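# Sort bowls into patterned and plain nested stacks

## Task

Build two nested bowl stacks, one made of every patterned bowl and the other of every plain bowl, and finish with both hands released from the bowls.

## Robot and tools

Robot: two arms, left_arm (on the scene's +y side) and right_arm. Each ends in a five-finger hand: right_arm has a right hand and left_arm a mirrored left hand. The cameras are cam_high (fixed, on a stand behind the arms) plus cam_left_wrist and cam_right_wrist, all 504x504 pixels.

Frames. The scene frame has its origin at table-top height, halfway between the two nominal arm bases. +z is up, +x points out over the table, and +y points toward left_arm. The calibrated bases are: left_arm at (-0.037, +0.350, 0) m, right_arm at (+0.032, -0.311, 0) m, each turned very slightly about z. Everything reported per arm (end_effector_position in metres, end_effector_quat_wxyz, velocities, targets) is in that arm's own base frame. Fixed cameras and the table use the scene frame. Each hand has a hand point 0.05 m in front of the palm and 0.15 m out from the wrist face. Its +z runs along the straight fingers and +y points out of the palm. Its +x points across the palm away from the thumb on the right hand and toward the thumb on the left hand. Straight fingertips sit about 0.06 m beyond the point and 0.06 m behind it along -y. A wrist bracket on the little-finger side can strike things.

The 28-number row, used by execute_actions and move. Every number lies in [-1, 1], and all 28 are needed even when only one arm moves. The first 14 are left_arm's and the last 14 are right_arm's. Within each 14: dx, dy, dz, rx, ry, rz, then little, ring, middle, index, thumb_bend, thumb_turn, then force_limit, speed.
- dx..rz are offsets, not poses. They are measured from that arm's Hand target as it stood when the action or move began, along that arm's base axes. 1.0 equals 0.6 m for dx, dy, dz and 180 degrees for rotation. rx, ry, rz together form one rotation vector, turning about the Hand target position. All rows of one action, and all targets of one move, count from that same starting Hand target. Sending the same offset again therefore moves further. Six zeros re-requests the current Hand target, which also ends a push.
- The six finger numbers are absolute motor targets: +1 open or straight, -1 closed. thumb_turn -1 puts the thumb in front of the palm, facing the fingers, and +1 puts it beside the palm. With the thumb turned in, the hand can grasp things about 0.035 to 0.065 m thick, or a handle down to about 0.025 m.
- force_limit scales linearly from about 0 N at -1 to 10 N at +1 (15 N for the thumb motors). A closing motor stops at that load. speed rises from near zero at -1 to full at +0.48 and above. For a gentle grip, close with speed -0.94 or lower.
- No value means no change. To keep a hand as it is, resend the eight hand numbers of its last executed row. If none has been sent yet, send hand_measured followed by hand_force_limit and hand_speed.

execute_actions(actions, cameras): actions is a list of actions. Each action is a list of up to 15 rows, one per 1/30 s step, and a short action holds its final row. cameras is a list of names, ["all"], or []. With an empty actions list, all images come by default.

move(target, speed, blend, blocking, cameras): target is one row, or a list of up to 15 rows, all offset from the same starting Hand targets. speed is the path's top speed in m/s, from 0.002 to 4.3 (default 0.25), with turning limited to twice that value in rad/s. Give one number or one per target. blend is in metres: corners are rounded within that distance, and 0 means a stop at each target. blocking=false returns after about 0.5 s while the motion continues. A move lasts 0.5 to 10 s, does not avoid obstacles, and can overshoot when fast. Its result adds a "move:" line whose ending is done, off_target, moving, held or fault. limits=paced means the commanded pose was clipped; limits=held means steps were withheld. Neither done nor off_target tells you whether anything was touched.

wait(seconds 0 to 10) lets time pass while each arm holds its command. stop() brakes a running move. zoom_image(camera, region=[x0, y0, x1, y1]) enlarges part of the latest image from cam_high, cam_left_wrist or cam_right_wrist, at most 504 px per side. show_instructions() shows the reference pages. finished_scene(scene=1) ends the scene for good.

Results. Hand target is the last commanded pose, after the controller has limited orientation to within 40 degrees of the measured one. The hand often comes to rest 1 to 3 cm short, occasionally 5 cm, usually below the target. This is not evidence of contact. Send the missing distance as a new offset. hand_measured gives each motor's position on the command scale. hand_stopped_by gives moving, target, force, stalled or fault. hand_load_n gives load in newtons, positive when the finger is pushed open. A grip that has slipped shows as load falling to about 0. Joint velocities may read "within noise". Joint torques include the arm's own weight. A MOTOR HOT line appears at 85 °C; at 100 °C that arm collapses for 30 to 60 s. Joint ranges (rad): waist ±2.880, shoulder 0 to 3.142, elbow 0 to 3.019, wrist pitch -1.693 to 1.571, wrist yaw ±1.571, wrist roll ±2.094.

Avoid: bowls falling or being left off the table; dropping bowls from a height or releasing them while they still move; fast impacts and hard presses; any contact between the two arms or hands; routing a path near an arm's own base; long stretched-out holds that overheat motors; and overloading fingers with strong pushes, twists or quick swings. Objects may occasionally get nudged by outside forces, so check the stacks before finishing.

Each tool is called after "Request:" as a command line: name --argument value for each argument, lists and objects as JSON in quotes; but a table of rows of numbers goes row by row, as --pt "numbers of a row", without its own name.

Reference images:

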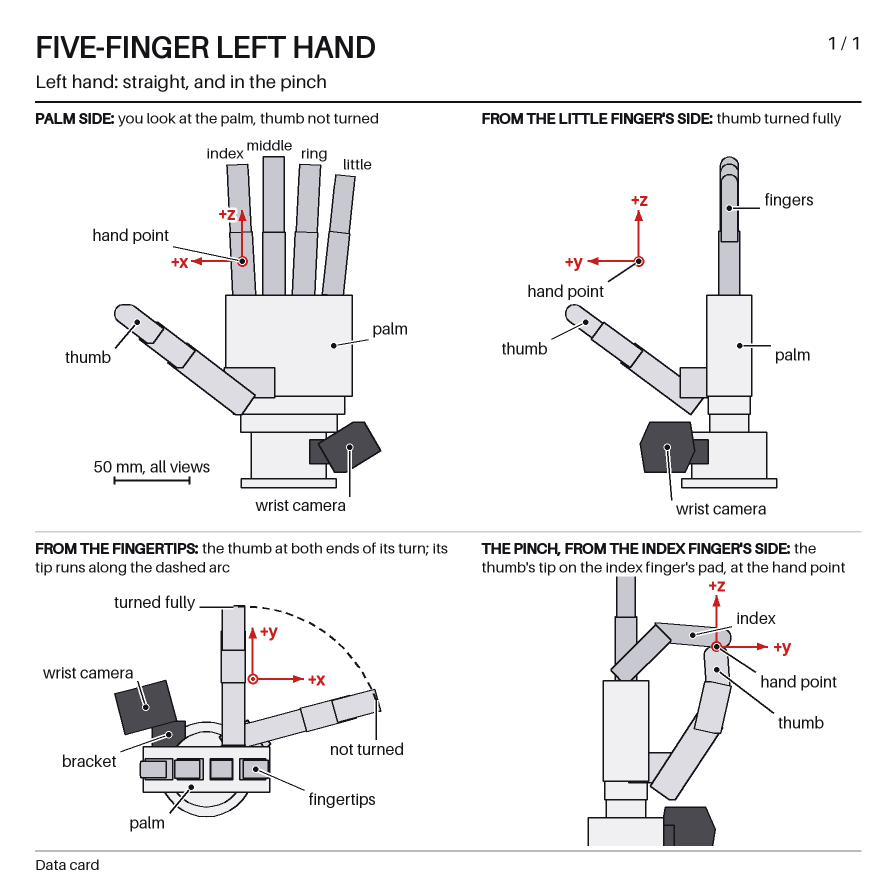

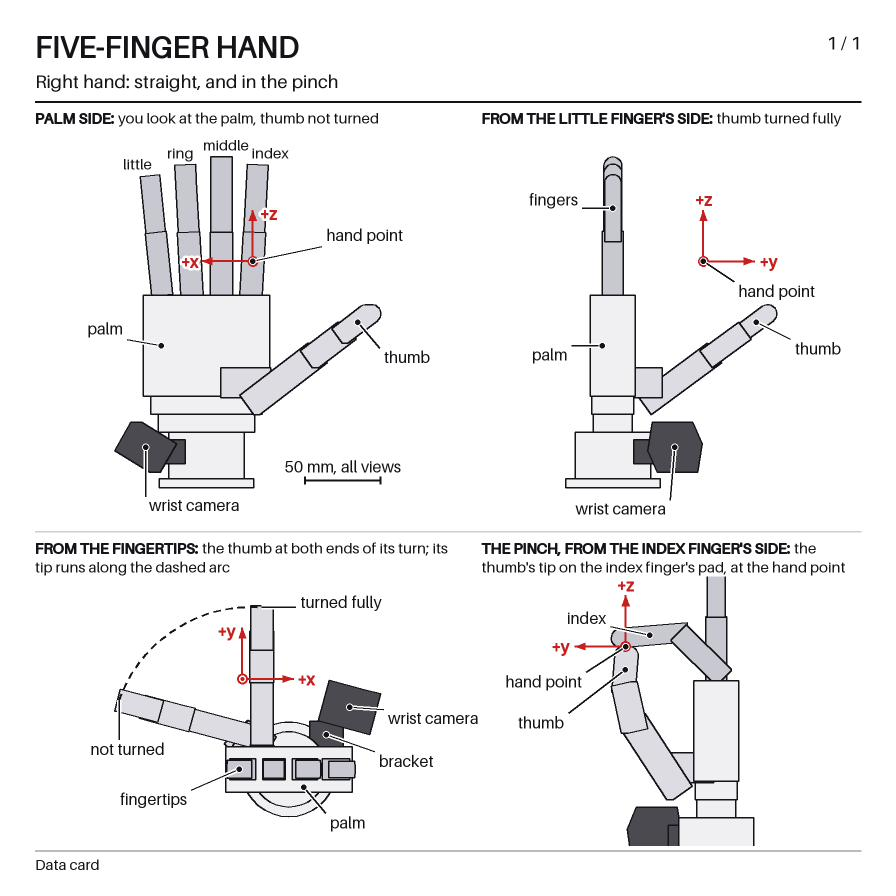

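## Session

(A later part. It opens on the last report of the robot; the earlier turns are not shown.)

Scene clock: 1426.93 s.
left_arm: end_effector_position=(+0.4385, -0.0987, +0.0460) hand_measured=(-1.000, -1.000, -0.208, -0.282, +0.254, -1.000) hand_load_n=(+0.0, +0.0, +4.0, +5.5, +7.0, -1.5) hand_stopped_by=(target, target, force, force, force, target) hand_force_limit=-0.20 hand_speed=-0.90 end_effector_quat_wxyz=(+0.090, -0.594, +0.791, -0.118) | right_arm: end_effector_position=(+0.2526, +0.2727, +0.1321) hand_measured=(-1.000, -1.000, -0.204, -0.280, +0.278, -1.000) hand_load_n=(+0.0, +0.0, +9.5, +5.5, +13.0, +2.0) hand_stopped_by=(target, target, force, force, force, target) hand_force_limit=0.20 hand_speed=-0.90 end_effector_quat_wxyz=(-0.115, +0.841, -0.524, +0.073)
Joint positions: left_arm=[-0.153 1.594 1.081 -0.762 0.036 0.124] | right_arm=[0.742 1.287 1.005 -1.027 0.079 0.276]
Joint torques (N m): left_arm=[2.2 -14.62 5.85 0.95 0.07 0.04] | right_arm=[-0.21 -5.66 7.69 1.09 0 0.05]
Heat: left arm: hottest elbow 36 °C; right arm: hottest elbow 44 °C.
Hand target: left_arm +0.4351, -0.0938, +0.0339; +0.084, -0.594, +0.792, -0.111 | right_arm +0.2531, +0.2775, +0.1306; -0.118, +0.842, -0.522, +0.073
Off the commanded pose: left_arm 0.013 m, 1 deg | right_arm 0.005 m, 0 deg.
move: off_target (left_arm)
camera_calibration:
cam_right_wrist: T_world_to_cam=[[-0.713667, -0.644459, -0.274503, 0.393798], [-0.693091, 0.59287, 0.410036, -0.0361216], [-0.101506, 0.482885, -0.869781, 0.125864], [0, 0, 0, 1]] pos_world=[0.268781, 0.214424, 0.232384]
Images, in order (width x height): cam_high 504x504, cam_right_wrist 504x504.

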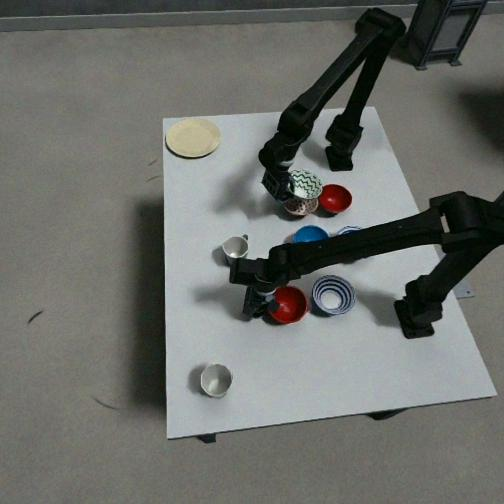

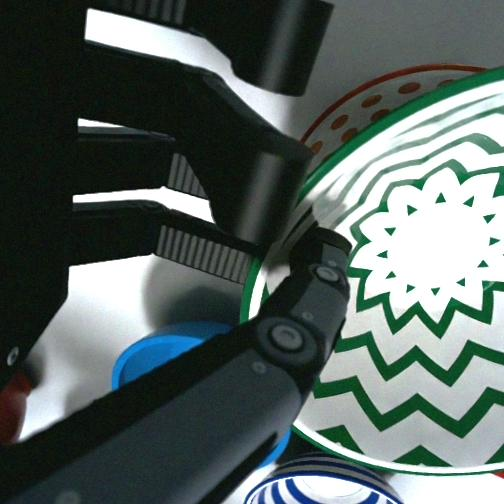

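Request:
move --target '[0, 0, 0, 0, 0, 0, -1, -1, -0.5, -0.5, -0.15, -1, -0.2, -0.9, 0.008, 0.007, -0.05, 0, 0, 0, -1, -1, -0.6, -0.6, -0.2, -1, 0.2, -0.9]' --cameras '["cam_high", "cam_right_wrist"]' --speed 0.06

Request:
zoom_image --camera "cam_high" --region '[220, 120, 370, 270]'

Scene clock: 1445.07 s.
left_arm: end_effector_position=(+0.4385, -0.0987, +0.0460) hand_measured=(-1.000, -1.000, -0.208, -0.282, +0.254, -1.000) hand_load_n=(+0.0, +0.5, +4.0, +5.5, +7.0, -1.5) hand_stopped_by=(target, target, force, force, force, target) hand_force_limit=-0.20 hand_speed=-0.90 end_effector_quat_wxyz=(+0.090, -0.594, +0.791, -0.118) | right_arm: end_effector_position=(+0.2576, +0.2772, +0.1018) hand_measured=(-1.000, -1.000, -0.204, -0.280, +0.278, -1.000) hand_load_n=(+0.0, +0.0, +9.5, +5.5, +13.0, +2.0) hand_stopped_by=(target, target, force, force, force, target) hand_force_limit=0.20 hand_speed=-0.90 end_effector_quat_wxyz=(-0.115, +0.841, -0.524, +0.073)
Joint positions: left_arm=[-0.153 1.594 1.081 -0.762 0.036 0.124] | right_arm=[0.742 1.333 0.964 -0.94 0.079 0.276]
Joint torques (N m): left_arm=[2.08 -14.51 5.86 0.98 0.09 0.05] | right_arm=[-0.15 -6.3 7.57 1.14 -0.01 0.03]
Heat: left arm: hottest elbow 36 °C; right arm: hottest elbow 45 °C.
Hand target: left_arm +0.4351, -0.0938, +0.0339; +0.084, -0.594, +0.792, -0.111 | right_arm +0.2580, +0.2818, +0.1007; -0.118, +0.841, -0.522, +0.073
Off the commanded pose: left_arm 0.013 m, 1 deg | right_arm 0.005 m, 0 deg.
move: off_target (left_arm)
camera_calibration:
cam_right_wrist: T_world_to_cam=[[-0.713804, -0.644607, -0.273798, 0.391943], [-0.692878, 0.593048, 0.410139, -0.0230778], [-0.102003, 0.482468, -0.869954, 0.0980581], [0, 0, 0, 1]] pos_world=[0.273783, 0.219026, 0.202085]
Images, in order (width x height): cam_high 504x504, cam_right_wrist 504x504.

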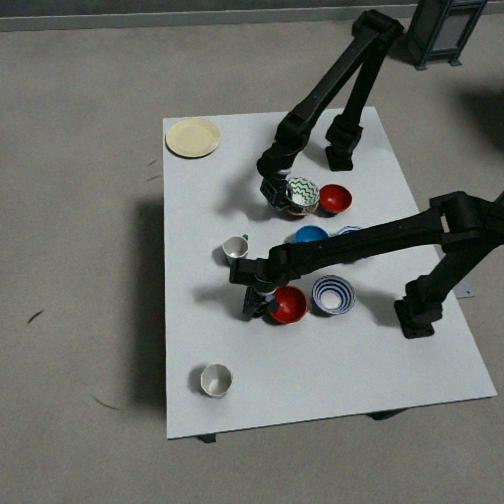

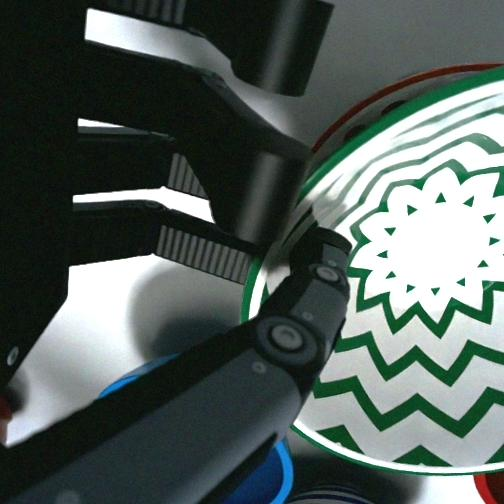

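Scaled by 3.360 from the camera's 504x504 image, which has a finer 720x720 frame.

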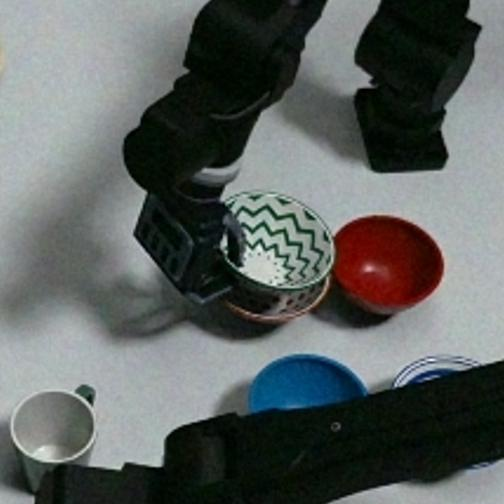

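Request:
move --target '[0, 0, 0, 0, 0, 0, -1, -1, -0.5, -0.5, -0.15, -1, -0.2, -0.9, 0.0, 0.0, -0.02, 0, 0, 0, -1, -1, -0.6, -0.6, -0.2, -1, 0.2, -0.9]' --cameras '["cam_high", "cam_right_wrist"]' --speed 0.05

Request:
zoom_image --camera "cam_high" --region '[220, 120, 370, 270]'

Scene clock: 1460.77 s.
left_arm: end_effector_position=(+0.4385, -0.0987, +0.0460) hand_measured=(-1.000, -1.000, -0.208, -0.282, +0.254, -1.000) hand_load_n=(+0.0, +0.0, +4.0, +5.5, +7.0, -1.5) hand_stopped_by=(target, target, force, force, force, target) hand_force_limit=-0.20 hand_speed=-0.90 end_effector_quat_wxyz=(+0.090, -0.594, +0.791, -0.118) | right_arm: end_effector_position=(+0.2579, +0.2775, +0.0911) hand_measured=(-1.000, -1.000, -0.204, -0.280, +0.278, -1.000) hand_load_n=(+0.0, +0.0, +9.5, +5.5, +13.0, +2.5) hand_stopped_by=(target, target, force, force, force, target) hand_force_limit=0.20 hand_speed=-0.90 end_effector_quat_wxyz=(-0.116, +0.840, -0.524, +0.074)
Joint positions: left_arm=[-0.153 1.594 1.081 -0.762 0.036 0.124] | right_arm=[0.742 1.344 0.943 -0.906 0.079 0.276]
Joint torques (N m): left_arm=[2.32 -14.33 5.85 0.95 0.07 0.04] | right_arm=[-0.32 -6.18 7.25 1.09 -0.01 0.04]
Heat: left arm: hottest elbow 36 °C; right arm: hottest elbow 43 °C.
Hand target: left_arm +0.4351, -0.0938, +0.0339; +0.084, -0.594, +0.792, -0.111 | right_arm +0.2579, +0.2817, +0.0888; -0.118, +0.841, -0.522, +0.073
Off the commanded pose: left_arm 0.013 m, 1 deg | right_arm 0.005 m, 0 deg.
move: off_target (left_arm)
camera_calibration:
cam_right_wrist: T_world_to_cam=[[-0.713089, -0.643992, -0.277089, 0.38941], [-0.693934, 0.592098, 0.409726, -0.0180611], [-0.0997964, 0.484453, -0.869107, 0.0874223], [0, 0, 0, 1]] pos_world=[0.273875, 0.219119, 0.191281]
Images, in order (width x height): cam_high 504x504, cam_right_wrist 504x504.

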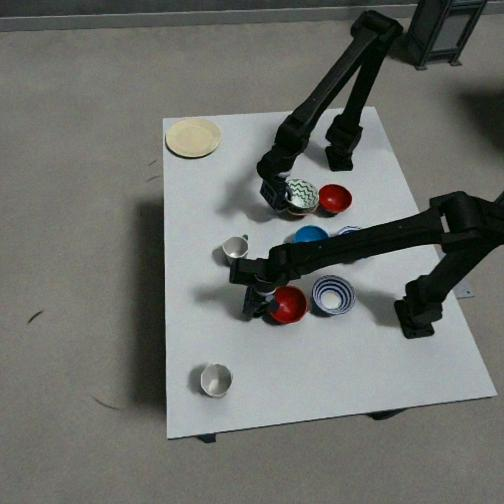

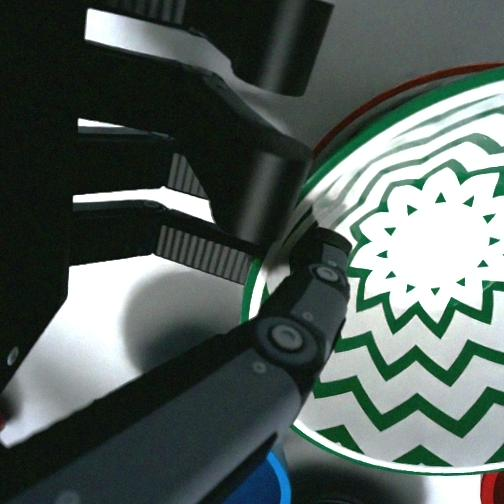

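Scaled by 3.360 from the camera's 504x504 image, which has a finer 720x720 frame.

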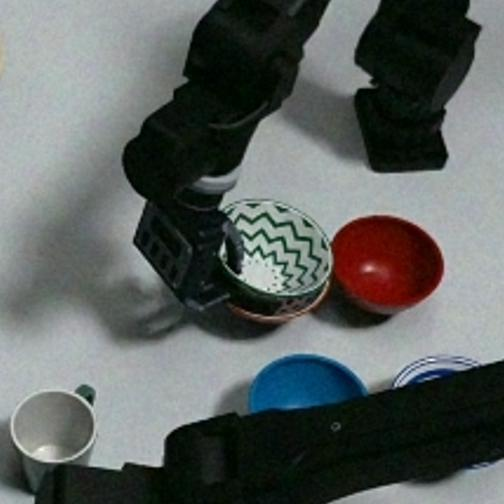

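Request:
move --target '[0, 0, 0, 0, 0, 0, -1, -1, -0.5, -0.5, -0.15, -1, -0.2, -0.9, 0.0, 0.0, -0.02, 0, 0, 0, -1, -1, -0.6, -0.6, -0.2, -1, 0.2, -0.9]' --cameras '["cam_high", "cam_right_wrist"]' --speed 0.05

Request:
zoom_image --camera "cam_high" --region '[240, 140, 360, 260]'

Scene clock: 1472.27 s.
left_arm: end_effector_position=(+0.4385, -0.0987, +0.0460) hand_measured=(-1.000, -1.000, -0.208, -0.282, +0.254, -1.000) hand_load_n=(+0.0, +0.0, +4.0, +5.5, +7.0, -1.5) hand_stopped_by=(target, target, force, force, force, target) hand_force_limit=-0.20 hand_speed=-0.90 end_effector_quat_wxyz=(+0.090, -0.594, +0.791, -0.118) | right_arm: end_effector_position=(+0.2584, +0.2780, +0.0806) hand_measured=(-1.000, -1.000, -0.204, -0.280, +0.278, -1.000) hand_load_n=(+0.0, +0.5, +9.0, +5.5, +12.5, +2.5) hand_stopped_by=(target, target, force, force, force, target) hand_force_limit=0.20 hand_speed=-0.90 end_effector_quat_wxyz=(-0.117, +0.840, -0.524, +0.074)
Joint positions: left_arm=[-0.153 1.594 1.081 -0.762 0.036 0.124] | right_arm=[0.742 1.356 0.925 -0.872 0.079 0.276]
Joint torques (N m): left_arm=[2.2 -14.56 5.83 0.96 0.08 0.05] | right_arm=[-0.03 -5.66 6.97 1.26 -0.01 0.03]
Heat: left arm: hottest elbow 36 °C; right arm: hottest elbow 43 °C.
Hand target: left_arm +0.4351, -0.0938, +0.0339; +0.084, -0.594, +0.792, -0.111 | right_arm +0.2579, +0.2817, +0.0766; -0.118, +0.841, -0.522, +0.073
Off the commanded pose: left_arm 0.013 m, 1 deg | right_arm 0.005 m, 0 deg.
move: off_target (left_arm)
camera_calibration:
cam_right_wrist: T_world_to_cam=[[-0.712566, -0.643484, -0.279602, 0.387007], [-0.694712, 0.591396, 0.409421, -0.0132055], [-0.0981006, 0.485983, -0.868445, 0.077222], [0, 0, 0, 1]] pos_world=[0.27417, 0.219314, 0.180678]
Images, in order (width x height): cam_high 504x504, cam_right_wrist 504x504.

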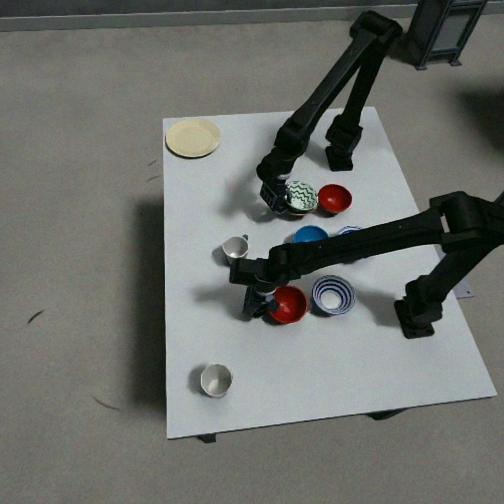

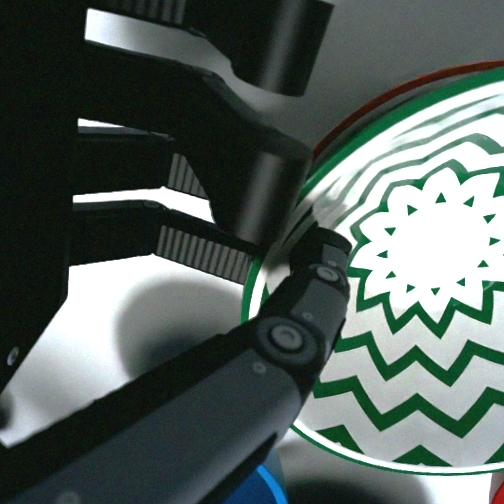

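Scaled by 4.200 from the camera's 504x504 image, which has a finer 720x720 frame.

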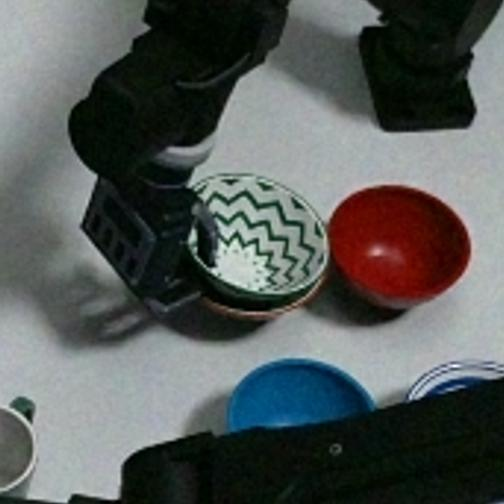

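Request:
move --target '[0, 0, 0, 0, 0, 0, -1, -1, -0.5, -0.5, -0.15, -1, -0.2, -0.9, 0.0, 0.0, -0.015, 0, 0, 0, -1, -1, -0.6, -0.6, -0.2, -1, 0.2, -0.9]' --cameras '["cam_high", "cam_right_wrist"]' --speed 0.05

Request:
zoom_image --camera "cam_high" --region '[240, 140, 360, 260]'

Scene clock: 1488.77 s.
left_arm: end_effector_position=(+0.4385, -0.0987, +0.0460) hand_measured=(-1.000, -1.000, -0.208, -0.282, +0.254, -1.000) hand_load_n=(+0.0, +0.0, +4.0, +5.5, +6.5, -1.5) hand_stopped_by=(target, target, force, force, force, target) hand_force_limit=-0.20 hand_speed=-0.90 end_effector_quat_wxyz=(+0.090, -0.594, +0.791, -0.118) | right_arm: end_effector_position=(+0.2614, +0.2808, +0.0769) hand_measured=(-1.000, -1.000, -0.204, -0.280, +0.278, -1.000) hand_load_n=(+0.0, +0.0, +8.0, +5.5, +10.5, +1.5) hand_stopped_by=(target, target, force, force, force, target) hand_force_limit=0.20 hand_speed=-0.90 end_effector_quat_wxyz=(-0.125, +0.839, -0.524, +0.076)
Joint positions: left_arm=[-0.153 1.594 1.081 -0.762 0.036 0.124] | right_arm=[0.742 1.36 0.917 -0.844 0.079 0.276]
Joint torques (N m): left_arm=[2.32 -14.62 5.81 0.96 0.07 0.05] | right_arm=[-0.44 -5.48 6.46 1.18 -0.02 0.04]
Heat: left arm: hottest elbow 36 °C; right arm: hottest elbow 42 °C.
Hand target: left_arm +0.4351, -0.0938, +0.0339; +0.084, -0.594, +0.792, -0.111 | right_arm +0.2579, +0.2817, +0.0676; -0.118, +0.841, -0.522, +0.073
Off the commanded pose: left_arm 0.013 m, 1 deg | right_arm 0.010 m, 1 deg.
move: off_target (left_arm)
camera_calibration:
cam_right_wrist: T_world_to_cam=[[-0.709038, -0.640363, -0.295296, 0.389429], [-0.699697, 0.586808, 0.407529, -0.00854431], [-0.087684, 0.495571, -0.86413, 0.067211], [0, 0, 0, 1]] pos_world=[0.276035, 0.221082, 0.176558]
Images, in order (width x height): cam_high 504x504, cam_right_wrist 504x504.

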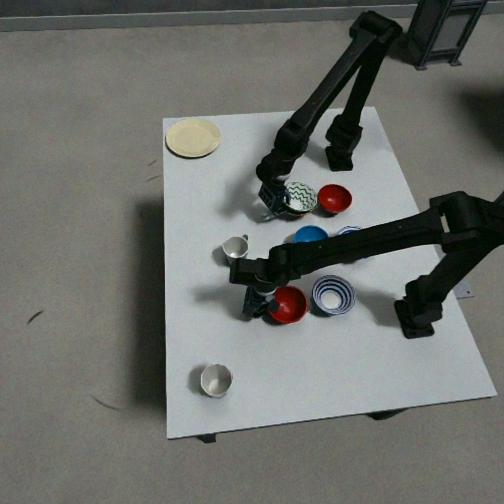

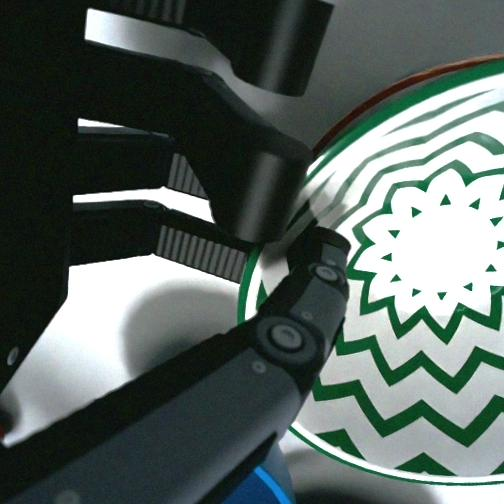

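Scaled by 4.200 from the camera's 504x504 image, which has a finer 720x720 frame.

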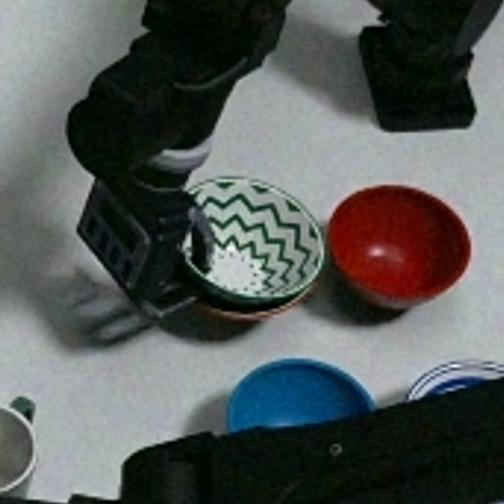

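Request:
move --target '[0, 0, 0, 0, 0, 0, -1, -1, -0.5, -0.5, -0.15, -1, -0.2, -0.9, 0.0, 0.0, 0.0, 0, 0, 0, -1, -1, 0.15, 0.1, 0.5, -1, 0.2, -0.93]' --cameras '["cam_high", "cam_right_wrist"]' --speed 0.05

Request:
zoom_image --camera "cam_high" --region '[240, 140, 360, 260]'

Scene clock: 1514.73 s.
left_arm: end_effector_position=(+0.4385, -0.0987, +0.0460) hand_measured=(-1.000, -1.000, -0.208, -0.282, +0.254, -1.000) hand_load_n=(+0.0, +0.0, +4.0, +5.5, +7.0, -1.5) hand_stopped_by=(target, target, force, force, force, target) hand_force_limit=-0.20 hand_speed=-0.90 end_effector_quat_wxyz=(+0.090, -0.594, +0.791, -0.118) | right_arm: end_effector_position=(+0.2623, +0.2819, +0.0771) hand_measured=(-1.000, -1.000, +0.150, +0.100, +0.500, -1.000) hand_load_n=(+0.0, +0.0, -1.0, +0.0, +0.0, +0.0) hand_stopped_by=(target, target, target, target, target, target) hand_force_limit=0.20 hand_speed=-0.93 end_effector_quat_wxyz=(-0.128, +0.839, -0.524, +0.076)
Joint positions: left_arm=[-0.153 1.594 1.081 -0.762 0.036 0.124] | right_arm=[0.742 1.36 0.917 -0.839 0.078 0.277]
Joint torques (N m): left_arm=[2.37 -14.51 5.85 0.98 0.08 0.04] | right_arm=[0.26 -5.54 6.46 0.94 0.04 0.02]
Heat: left arm: hottest elbow 36 °C; right arm: hottest elbow 42 °C.
Hand target: left_arm +0.4351, -0.0938, +0.0339; +0.084, -0.594, +0.792, -0.111 | right_arm +0.2579, +0.2817, +0.0676; -0.118, +0.842, -0.522, +0.073
Off the commanded pose: left_arm 0.013 m, 1 deg | right_arm 0.010 m, 1 deg.
move: off_target (left_arm)
camera_calibration:
cam_right_wrist: T_world_to_cam=[[-0.708492, -0.638737, -0.300091, 0.390457], [-0.700607, 0.585516, 0.407824, -0.00801655], [-0.0847841, 0.499186, -0.862337, 0.0649502], [0, 0, 0, 1]] pos_world=[0.276526, 0.221671, 0.176451]
Images, in order (width x height): cam_high 504x504, cam_right_wrist 504x504.

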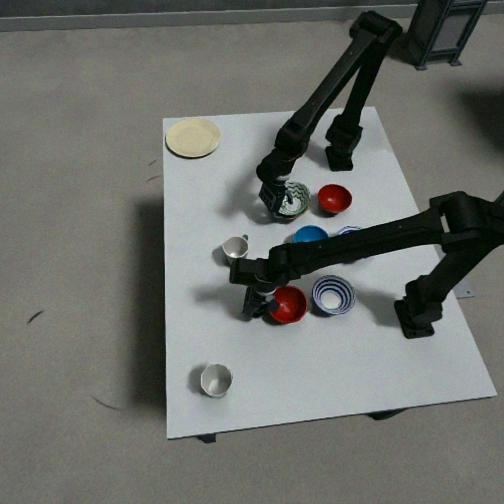

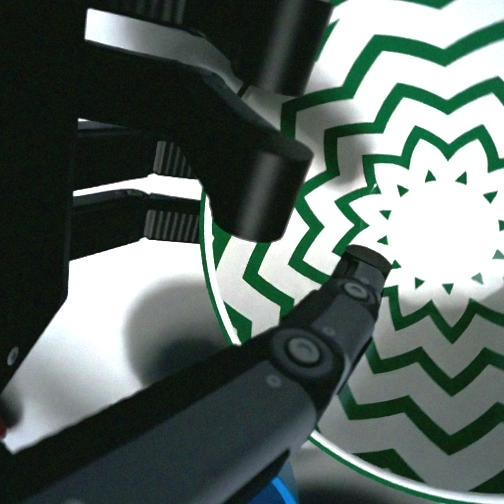

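Scaled by 4.200 from the camera's 504x504 image, which has a finer 720x720 frame.

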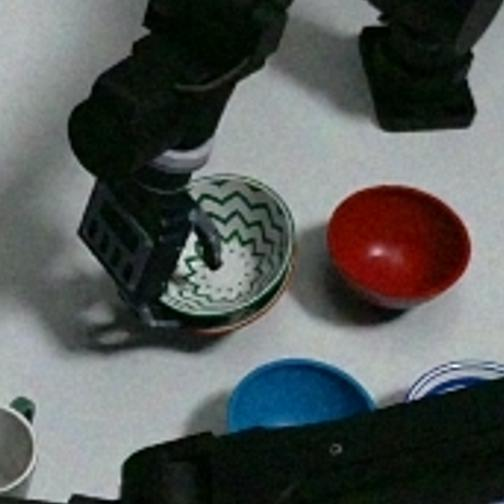

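Request:
zoom_image --camera "cam_right_wrist" --region '[120, 110, 320, 310]'

Scaled by 2.520 from the camera's 504x504 image, which has a finer 720x720 frame.

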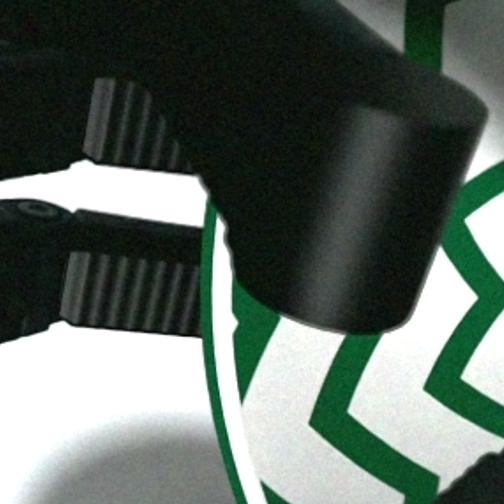

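Request:
move --pt "0 0 0 0 0 0 -1 -1 -0.5 -0.5 -0.15 -1 -0.2 -0.9 0.024 0.012 0.04 0 0 0 -1 -1 0.15 0.1 0.5 -1 0.2 -0.93" --pt "0 0 0 0 0 0 -1 -1 -0.5 -0.5 -0.15 -1 -0.2 -0.9 0.05 0.025 0.1 0 0 0 -1 -1 0.15 0.1 0.5 -1 0.2 -0.93" --cameras '["cam_high", "cam_right_wrist"]' --speed 0.05 --blend 0.01

Request:
zoom_image --camera "cam_high" --region '[240, 140, 360, 260]'

Scene clock: 1577.87 s.
left_arm: end_effector_position=(+0.4385, -0.0987, +0.0460) hand_measured=(-1.000, -1.000, -0.208, -0.282, +0.254, -1.000) hand_load_n=(+0.0, +0.0, +4.0, +5.5, +6.5, -1.5) hand_stopped_by=(target, target, force, force, force, target) hand_force_limit=-0.20 hand_speed=-0.90 end_effector_quat_wxyz=(+0.090, -0.594, +0.791, -0.118) | right_arm: end_effector_position=(+0.2695, +0.2880, +0.1138) hand_measured=(-1.000, -1.000, +0.150, +0.100, +0.500, -1.000) hand_load_n=(+0.0, +0.0, +0.0, +0.0, +0.0, +0.0) hand_stopped_by=(target, target, target, target, target, target) hand_force_limit=0.20 hand_speed=-0.93 end_effector_quat_wxyz=(-0.107, +0.845, -0.519, +0.069)
Joint positions: left_arm=[-0.153 1.594 1.081 -0.762 0.036 0.124] | right_arm=[0.741 1.378 1.041 -0.989 0.074 0.264]
Joint torques (N m): left_arm=[2.2 -14.68 5.85 0.95 0.09 0.05] | right_arm=[-2.43 -4.66 11.52 0.28 -0.08 -0.06]
Heat: left arm: hottest elbow 36 °C; right arm: hottest elbow 41 °C.
Hand target: left_arm +0.4351, -0.0938, +0.0339; +0.084, -0.594, +0.792, -0.111 | right_arm +0.2880, +0.2966, +0.1277; -0.118, +0.841, -0.522, +0.073
Off the commanded pose: left_arm 0.013 m, 1 deg | right_arm 0.025 m, 1 deg.
move: off_target (left_arm, right_arm)
camera_calibration:
cam_right_wrist: T_world_to_cam=[[-0.709556, -0.656257, -0.256629, 0.410895], [-0.694355, 0.589146, 0.413253, -0.0248642], [-0.120008, 0.471417, -0.873707, 0.112945], [0, 0, 0, 1]] pos_world=[0.287842, 0.231057, 0.214403]
Images, in order (width x height): cam_high 504x504, cam_right_wrist 504x504.

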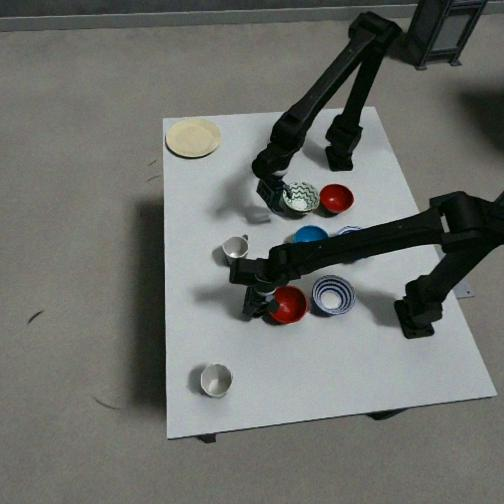

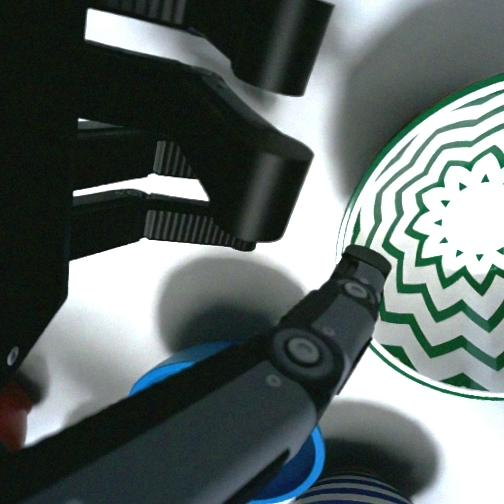

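Scaled by 4.200 from the camera's 504x504 image, which has a finer 720x720 frame.

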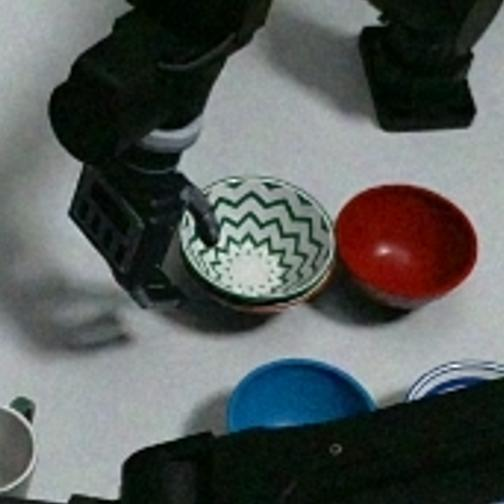

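Request:
move --pt "0 0 0 0 0 0 -1 -1 -0.6 -0.6 -0.2 -1 0.2 -0.9 0.02 0.0 0.1 0 0 0 -1 -1 0.2 0.2 0.5 -1 0.2 -0.5" --pt "0.047 -0.02 0.235 0 0 0 -1 -1 -0.6 -0.6 -0.2 -1 0.2 -0.9 -0.347 -0.078 0.16 0 0 0.298 -1 -1 0.2 0.2 0.5 -1 0.2 -0.5" --cameras '["all"]' --speed '[0.1, 0.12]'

Scene clock: 1636.30 s.
left_arm: end_effector_position=(+0.4475, -0.1000, +0.1508) hand_measured=(-1.000, -1.000, -0.214, -0.288, +0.236, -1.000) hand_load_n=(+0.0, +0.0, +5.5, +9.0, +9.5, -2.0) hand_stopped_by=(target, target, force, force, force, target) hand_force_limit=0.20 hand_speed=-0.90 end_effector_quat_wxyz=(+0.066, -0.597, +0.794, -0.093) | right_arm: end_effector_position=(+0.0851, +0.2546, +0.2233) hand_measured=(-1.000, -1.000, +0.200, +0.200, +0.500, -1.000) hand_load_n=(+0.0, +0.0, +0.0, +0.0, +0.0, +0.0) hand_stopped_by=(target, target, target, target, target, target) hand_force_limit=0.20 hand_speed=-0.50 end_effector_quat_wxyz=(-0.140, +0.985, -0.096, +0.013)
Joint positions: left_arm=[-0.153 1.563 1.341 -1.123 0.036 0.124] | right_arm=[1.141 1.004 1.034 -1.325 -0.066 -0.227]
Joint torques (N m): left_arm=[1.32 -17.14 11 -0.16 -0.1 -0.09] | right_arm=[-0.09 -3.78 7.42 0.28 -0.11 -0.08]
Heat: left arm: hottest elbow 36 °C; right arm: hottest elbow 47 °C.
Hand target: left_arm +0.4633, -0.1057, +0.1749; +0.084, -0.594, +0.792, -0.111 | right_arm +0.0797, +0.2498, +0.2236; -0.138, +0.987, -0.086, +0.012
Off the commanded pose: left_arm 0.029 m, 3 deg | right_arm 0.007 m, 1 deg.
move: off_target (left_arm)
camera_calibration:
cam_left_wrist: T_world_to_cam=[[0.828501, -0.503874, 0.244332, -0.460873], [-0.557422, -0.700341, 0.445874, 0.113406], [-0.0535489, -0.505603, -0.861103, 0.21914], [0, 0, 0, 1]] pos_world=[0.456784, -0.0420009, 0.250743]
cam_right_wrist: T_world_to_cam=[[0.08142, -0.955393, -0.283893, 0.301261], [-0.890639, -0.197594, 0.409536, 0.0393315], [-0.447363, 0.219501, -0.866998, 0.292796], [0, 0, 0, 1]] pos_world=[0.141488, 0.231325, 0.323272]

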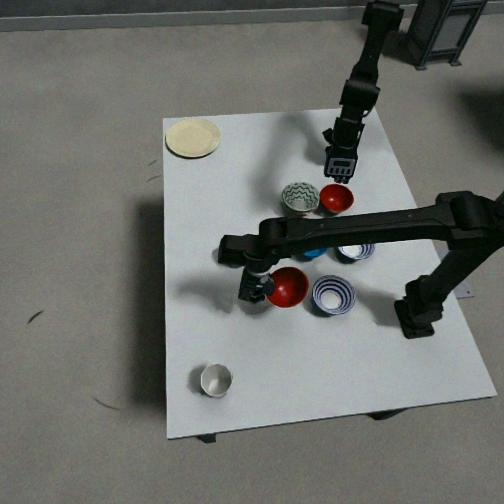

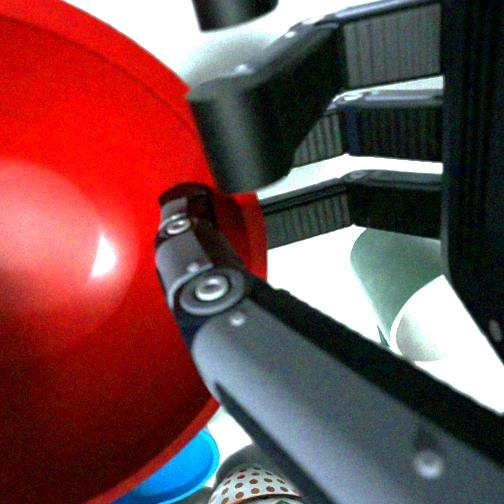

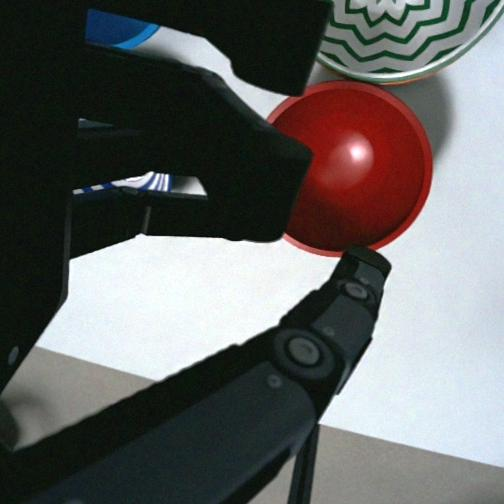

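Request:
zoom_image --camera "cam_high" --region '[220, 200, 370, 350]'

Request:
zoom_image --camera "cam_left_wrist" --region '[100, 354, 300, 504]'

Scaled by 3.360 from the camera's 504x504 image, which has a finer 720x720 frame.

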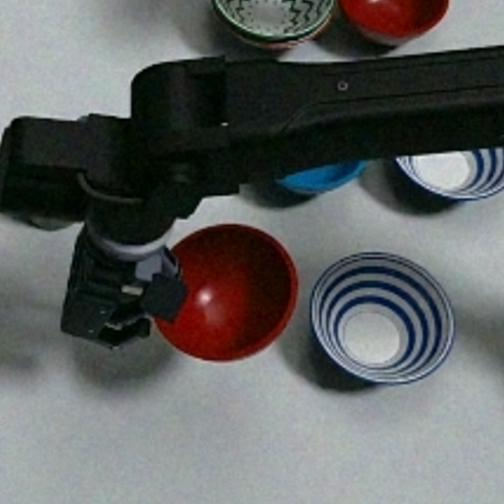

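Scaled by 2.520 from the camera's 504x504 image, which has a finer 720x720 frame.

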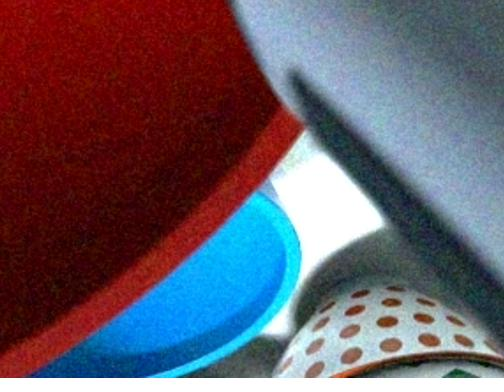

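Request:
move --target '[-0.2255, -0.342, 0.0, 0, 0, 0, -1, -1, -0.6, -0.6, -0.2, -1, 0.2, -0.9, 0, 0, 0, 0, 0, 0, -1, -1, 0.2, 0.2, 0.5, -1, 0.2, -0.5]' --cameras '["all"]' --speed 0.12

Request:
zoom_image --camera "cam_high" --region '[220, 160, 370, 310]'

Scene clock: 1671.70 s.
left_arm: end_effector_position=(+0.3308, -0.3120, +0.1753) hand_measured=(-1.000, -1.000, -0.214, -0.288, +0.236, -1.000) hand_load_n=(+0.0, +0.0, +5.5, +9.0, +9.5, -2.0) hand_stopped_by=(target, target, force, force, force, target) hand_force_limit=0.20 hand_speed=-0.90 end_effector_quat_wxyz=(+0.085, -0.590, +0.795, -0.116) | right_arm: end_effector_position=(+0.0852, +0.2546, +0.2233) hand_measured=(-1.000, -1.000, +0.200, +0.200, +0.500, -1.000) hand_load_n=(+0.0, -0.5, +0.0, +0.0, +0.0, +0.0) hand_stopped_by=(target, target, target, target, target, target) hand_force_limit=0.20 hand_speed=-0.50 end_effector_quat_wxyz=(-0.140, +0.985, -0.096, +0.013)
Joint positions: left_arm=[-0.69 1.461 1.292 -1.134 -0.109 -0.382] | right_arm=[1.141 1.004 1.034 -1.325 -0.066 -0.228]
Joint torques (N m): left_arm=[1.44 -15.09 7.34 0.01 -0.15 -0.14] | right_arm=[0.09 -3.9 7.36 0.32 -0.13 -0.05]
Heat: left arm: hottest elbow 44 °C; right arm: hottest elbow 45 °C.
Hand target: left_arm +0.3279, -0.3110, +0.1750; +0.084, -0.594, +0.792, -0.111 | right_arm +0.0797, +0.2498, +0.2236; -0.138, +0.987, -0.086, +0.012
Off the commanded pose: left_arm 0.003 m, 1 deg | right_arm 0.007 m, 1 deg.
move: done
camera_calibration:
cam_left_wrist: T_world_to_cam=[[0.807018, -0.509642, 0.298305, -0.481148], [-0.590462, -0.688968, 0.420331, -0.0921822], [-0.00869616, -0.515353, -0.856934, 0.10818], [0, 0, 0, 1]] pos_world=[0.334806, -0.252973, 0.274979]
cam_right_wrist: T_world_to_cam=[[0.0821728, -0.955355, -0.283802, 0.301117], [-0.890568, -0.198215, 0.409389, 0.0395129], [-0.447366, 0.219104, -0.867097, 0.292921], [0, 0, 0, 1]] pos_world=[0.141488, 0.231326, 0.323272]

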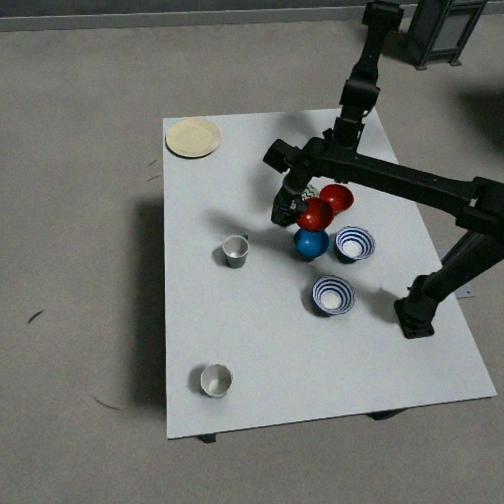

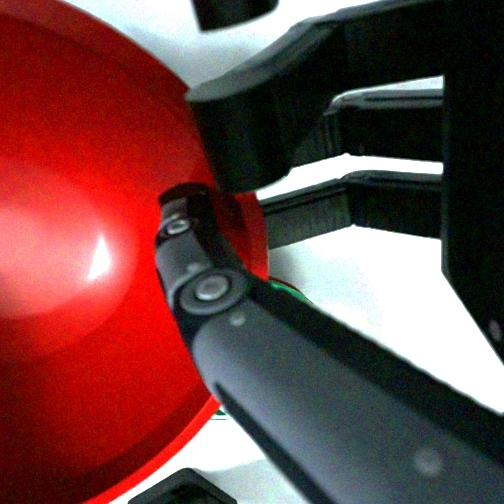

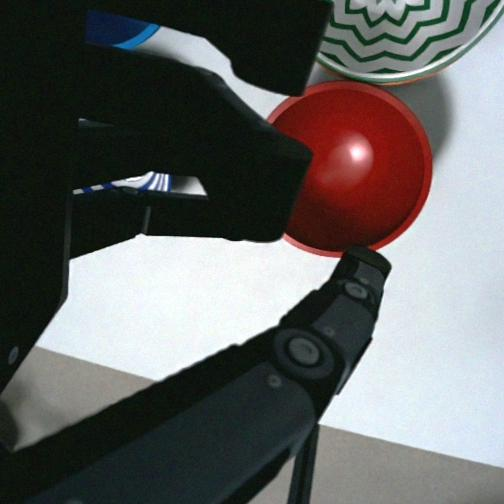

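Scaled by 3.360 from the camera's 504x504 image, which has a finer 720x720 frame.

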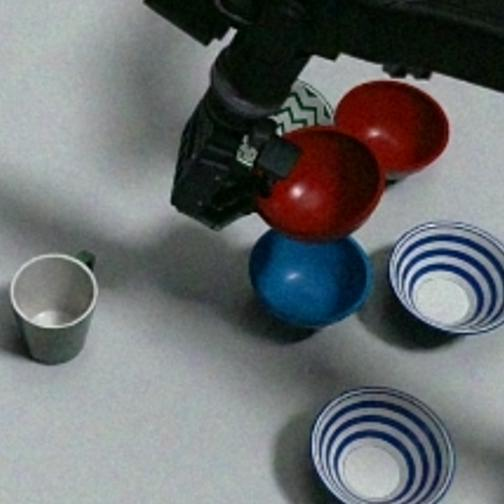

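Request:
move --target '[-0.019, 0.0145, -0.092, 0, 0, 0, -1, -1, -0.6, -0.6, -0.2, -1, 0.2, -0.9, 0, 0, 0, 0, 0, 0, -1, -1, 0.2, 0.2, 0.5, -1, 0.2, -0.5]' --cameras '["cam_high", "cam_left_wrist"]' --speed 0.08

Request:
zoom_image --camera "cam_high" --region '[220, 160, 370, 310]'

Scene clock: 1688.50 s.
left_arm: end_effector_position=(+0.3178, -0.3014, +0.1221) hand_measured=(-1.000, -1.000, -0.214, -0.288, +0.236, -1.000) hand_load_n=(+0.0, +0.0, +5.5, +9.0, +9.5, -2.0) hand_stopped_by=(target, target, force, force, force, target) hand_force_limit=0.20 hand_speed=-0.90 end_effector_quat_wxyz=(+0.084, -0.591, +0.795, -0.109) | right_arm: end_effector_position=(+0.0852, +0.2546, +0.2233) hand_measured=(-1.000, -1.000, +0.200, +0.200, +0.500, -1.000) hand_load_n=(+0.0, +0.0, +0.0, +0.0, +0.0, +0.0) hand_stopped_by=(target, target, target, target, target, target) hand_force_limit=0.20 hand_speed=-0.50 end_effector_quat_wxyz=(-0.140, +0.985, -0.096, +0.013)
Joint positions: left_arm=[-0.69 1.461 1.149 -1.005 -0.109 -0.384] | right_arm=[1.141 1.004 1.034 -1.325 -0.066 -0.228]
Joint torques (N m): left_arm=[1.38 -14.62 6.56 0.83 -0.16 -0.16] | right_arm=[-0.03 -3.9 7.45 0.29 -0.11 -0.07]
Heat: left arm: hottest elbow 42 °C; right arm: hottest elbow 45 °C.
Hand target: left_arm +0.3165, -0.3023, +0.1198; +0.084, -0.594, +0.792, -0.111 | right_arm +0.0797, +0.2498, +0.2236; -0.138, +0.987, -0.086, +0.012
Off the commanded pose: left_arm 0.003 m, 1 deg | right_arm 0.007 m, 1 deg.
move: done
camera_calibration:
cam_left_wrist: T_world_to_cam=[[0.811043, -0.510575, 0.285521, -0.449356], [-0.584749, -0.693679, 0.420568, -0.0732729], [-0.0166713, -0.508057, -0.861162, 0.0731544], [0, 0, 0, 1]] pos_world=[0.32282, -0.243091, 0.222115]
Images, in order (width x height): cam_high 504x504, cam_left_wrist 504x504.

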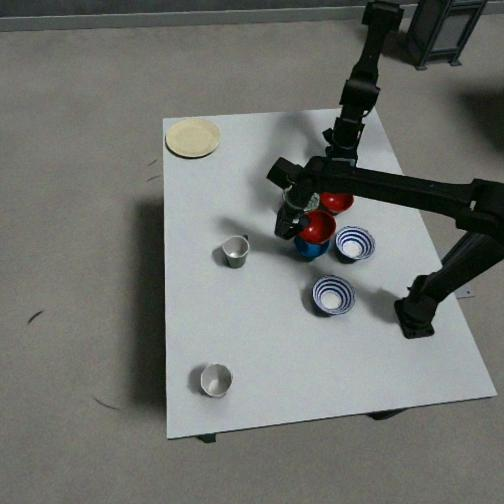

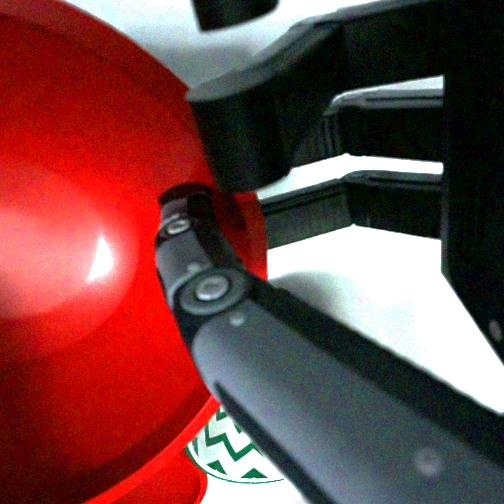

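Scaled by 3.360 from the camera's 504x504 image, which has a finer 720x720 frame.

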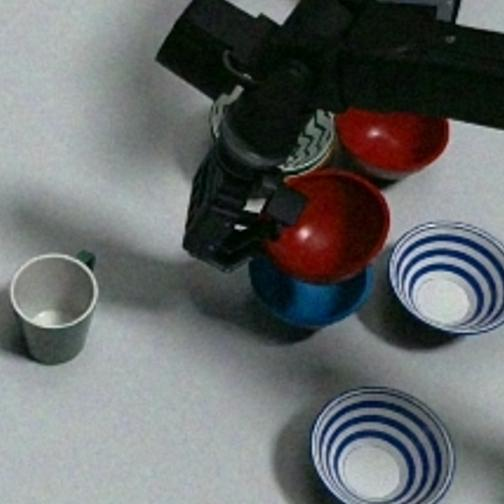

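Request:
move --target '[0.005, -0.002, -0.058, 0, 0, 0, -1, -1, -0.6, -0.6, -0.2, -1, 0.2, -0.9, 0, 0, 0, 0, 0, 0, -1, -1, 0.2, 0.2, 0.5, -1, 0.2, -0.5]' --cameras '["cam_high", "cam_left_wrist"]' --speed 0.06

Request:
zoom_image --camera "cam_high" --region '[220, 160, 370, 310]'

Scene clock: 1703.80 s.
left_arm: end_effector_position=(+0.3210, -0.3040, +0.0935) hand_measured=(-1.000, -1.000, -0.214, -0.288, +0.236, -1.000) hand_load_n=(+0.0, +0.0, +5.5, +9.0, +9.5, -2.0) hand_stopped_by=(target, target, force, force, force, target) hand_force_limit=0.20 hand_speed=-0.90 end_effector_quat_wxyz=(+0.085, -0.591, +0.794, -0.117) | right_arm: end_effector_position=(+0.0852, +0.2546, +0.2233) hand_measured=(-1.000, -1.000, +0.200, +0.200, +0.500, -1.000) hand_load_n=(+0.0, +0.0, +0.0, +0.0, +0.0, +0.0) hand_stopped_by=(target, target, target, target, target, target) hand_force_limit=0.20 hand_speed=-0.50 end_effector_quat_wxyz=(-0.140, +0.985, -0.096, +0.013)
Joint positions: left_arm=[-0.69 1.488 1.097 -0.911 -0.109 -0.384] | right_arm=[1.141 1.004 1.034 -1.325 -0.066 -0.228]
Joint torques (N m): left_arm=[1.67 -14.21 6.27 0.87 -0.14 -0.13] | right_arm=[-0.03 -3.84 7.38 0.27 -0.12 -0.07]
Heat: left arm: hottest elbow 40 °C; right arm: hottest elbow 44 °C.
Hand target: left_arm +0.3195, -0.3035, +0.0850; +0.084, -0.594, +0.792, -0.111 | right_arm +0.0797, +0.2498, +0.2236; -0.138, +0.987, -0.086, +0.012
Off the commanded pose: left_arm 0.009 m, 1 deg | right_arm 0.007 m, 1 deg.
move: done
camera_calibration:
cam_left_wrist: T_world_to_cam=[[0.807602, -0.507748, 0.299952, -0.444502], [-0.589691, -0.689584, 0.420403, -0.0584299], [-0.00661628, -0.516397, -0.856323, 0.0410831], [0, 0, 0, 1]] pos_world=[0.324797, -0.244772, 0.193074]
Images, in order (width x height): cam_high 504x504, cam_left_wrist 504x504.

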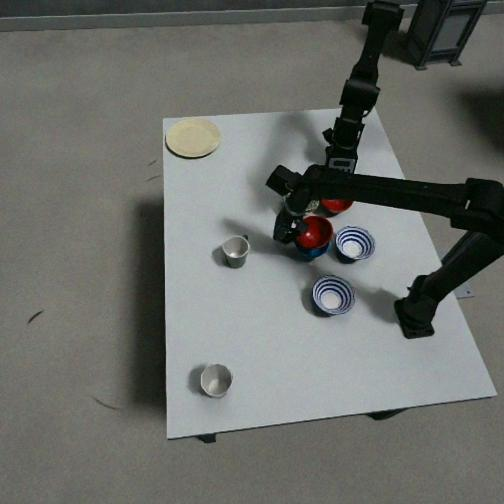

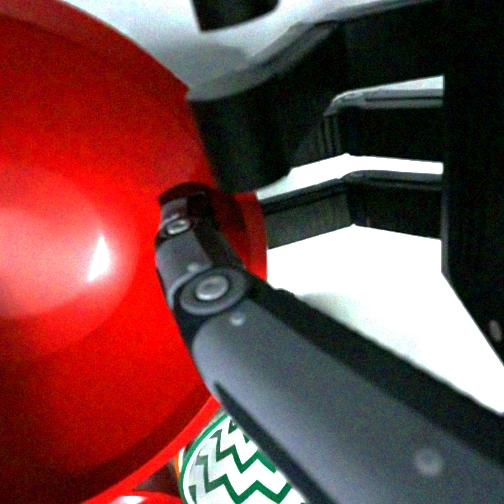

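Scaled by 3.360 from the camera's 504x504 image, which has a finer 720x720 frame.

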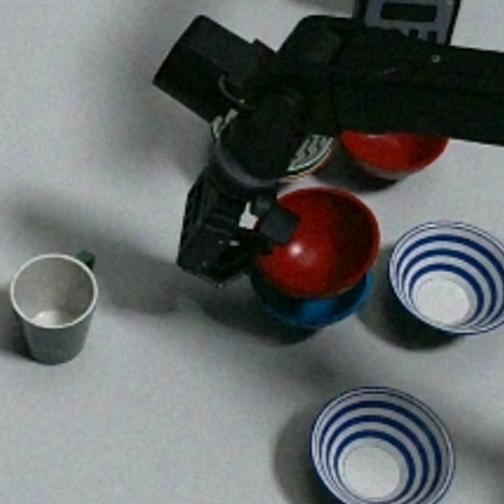

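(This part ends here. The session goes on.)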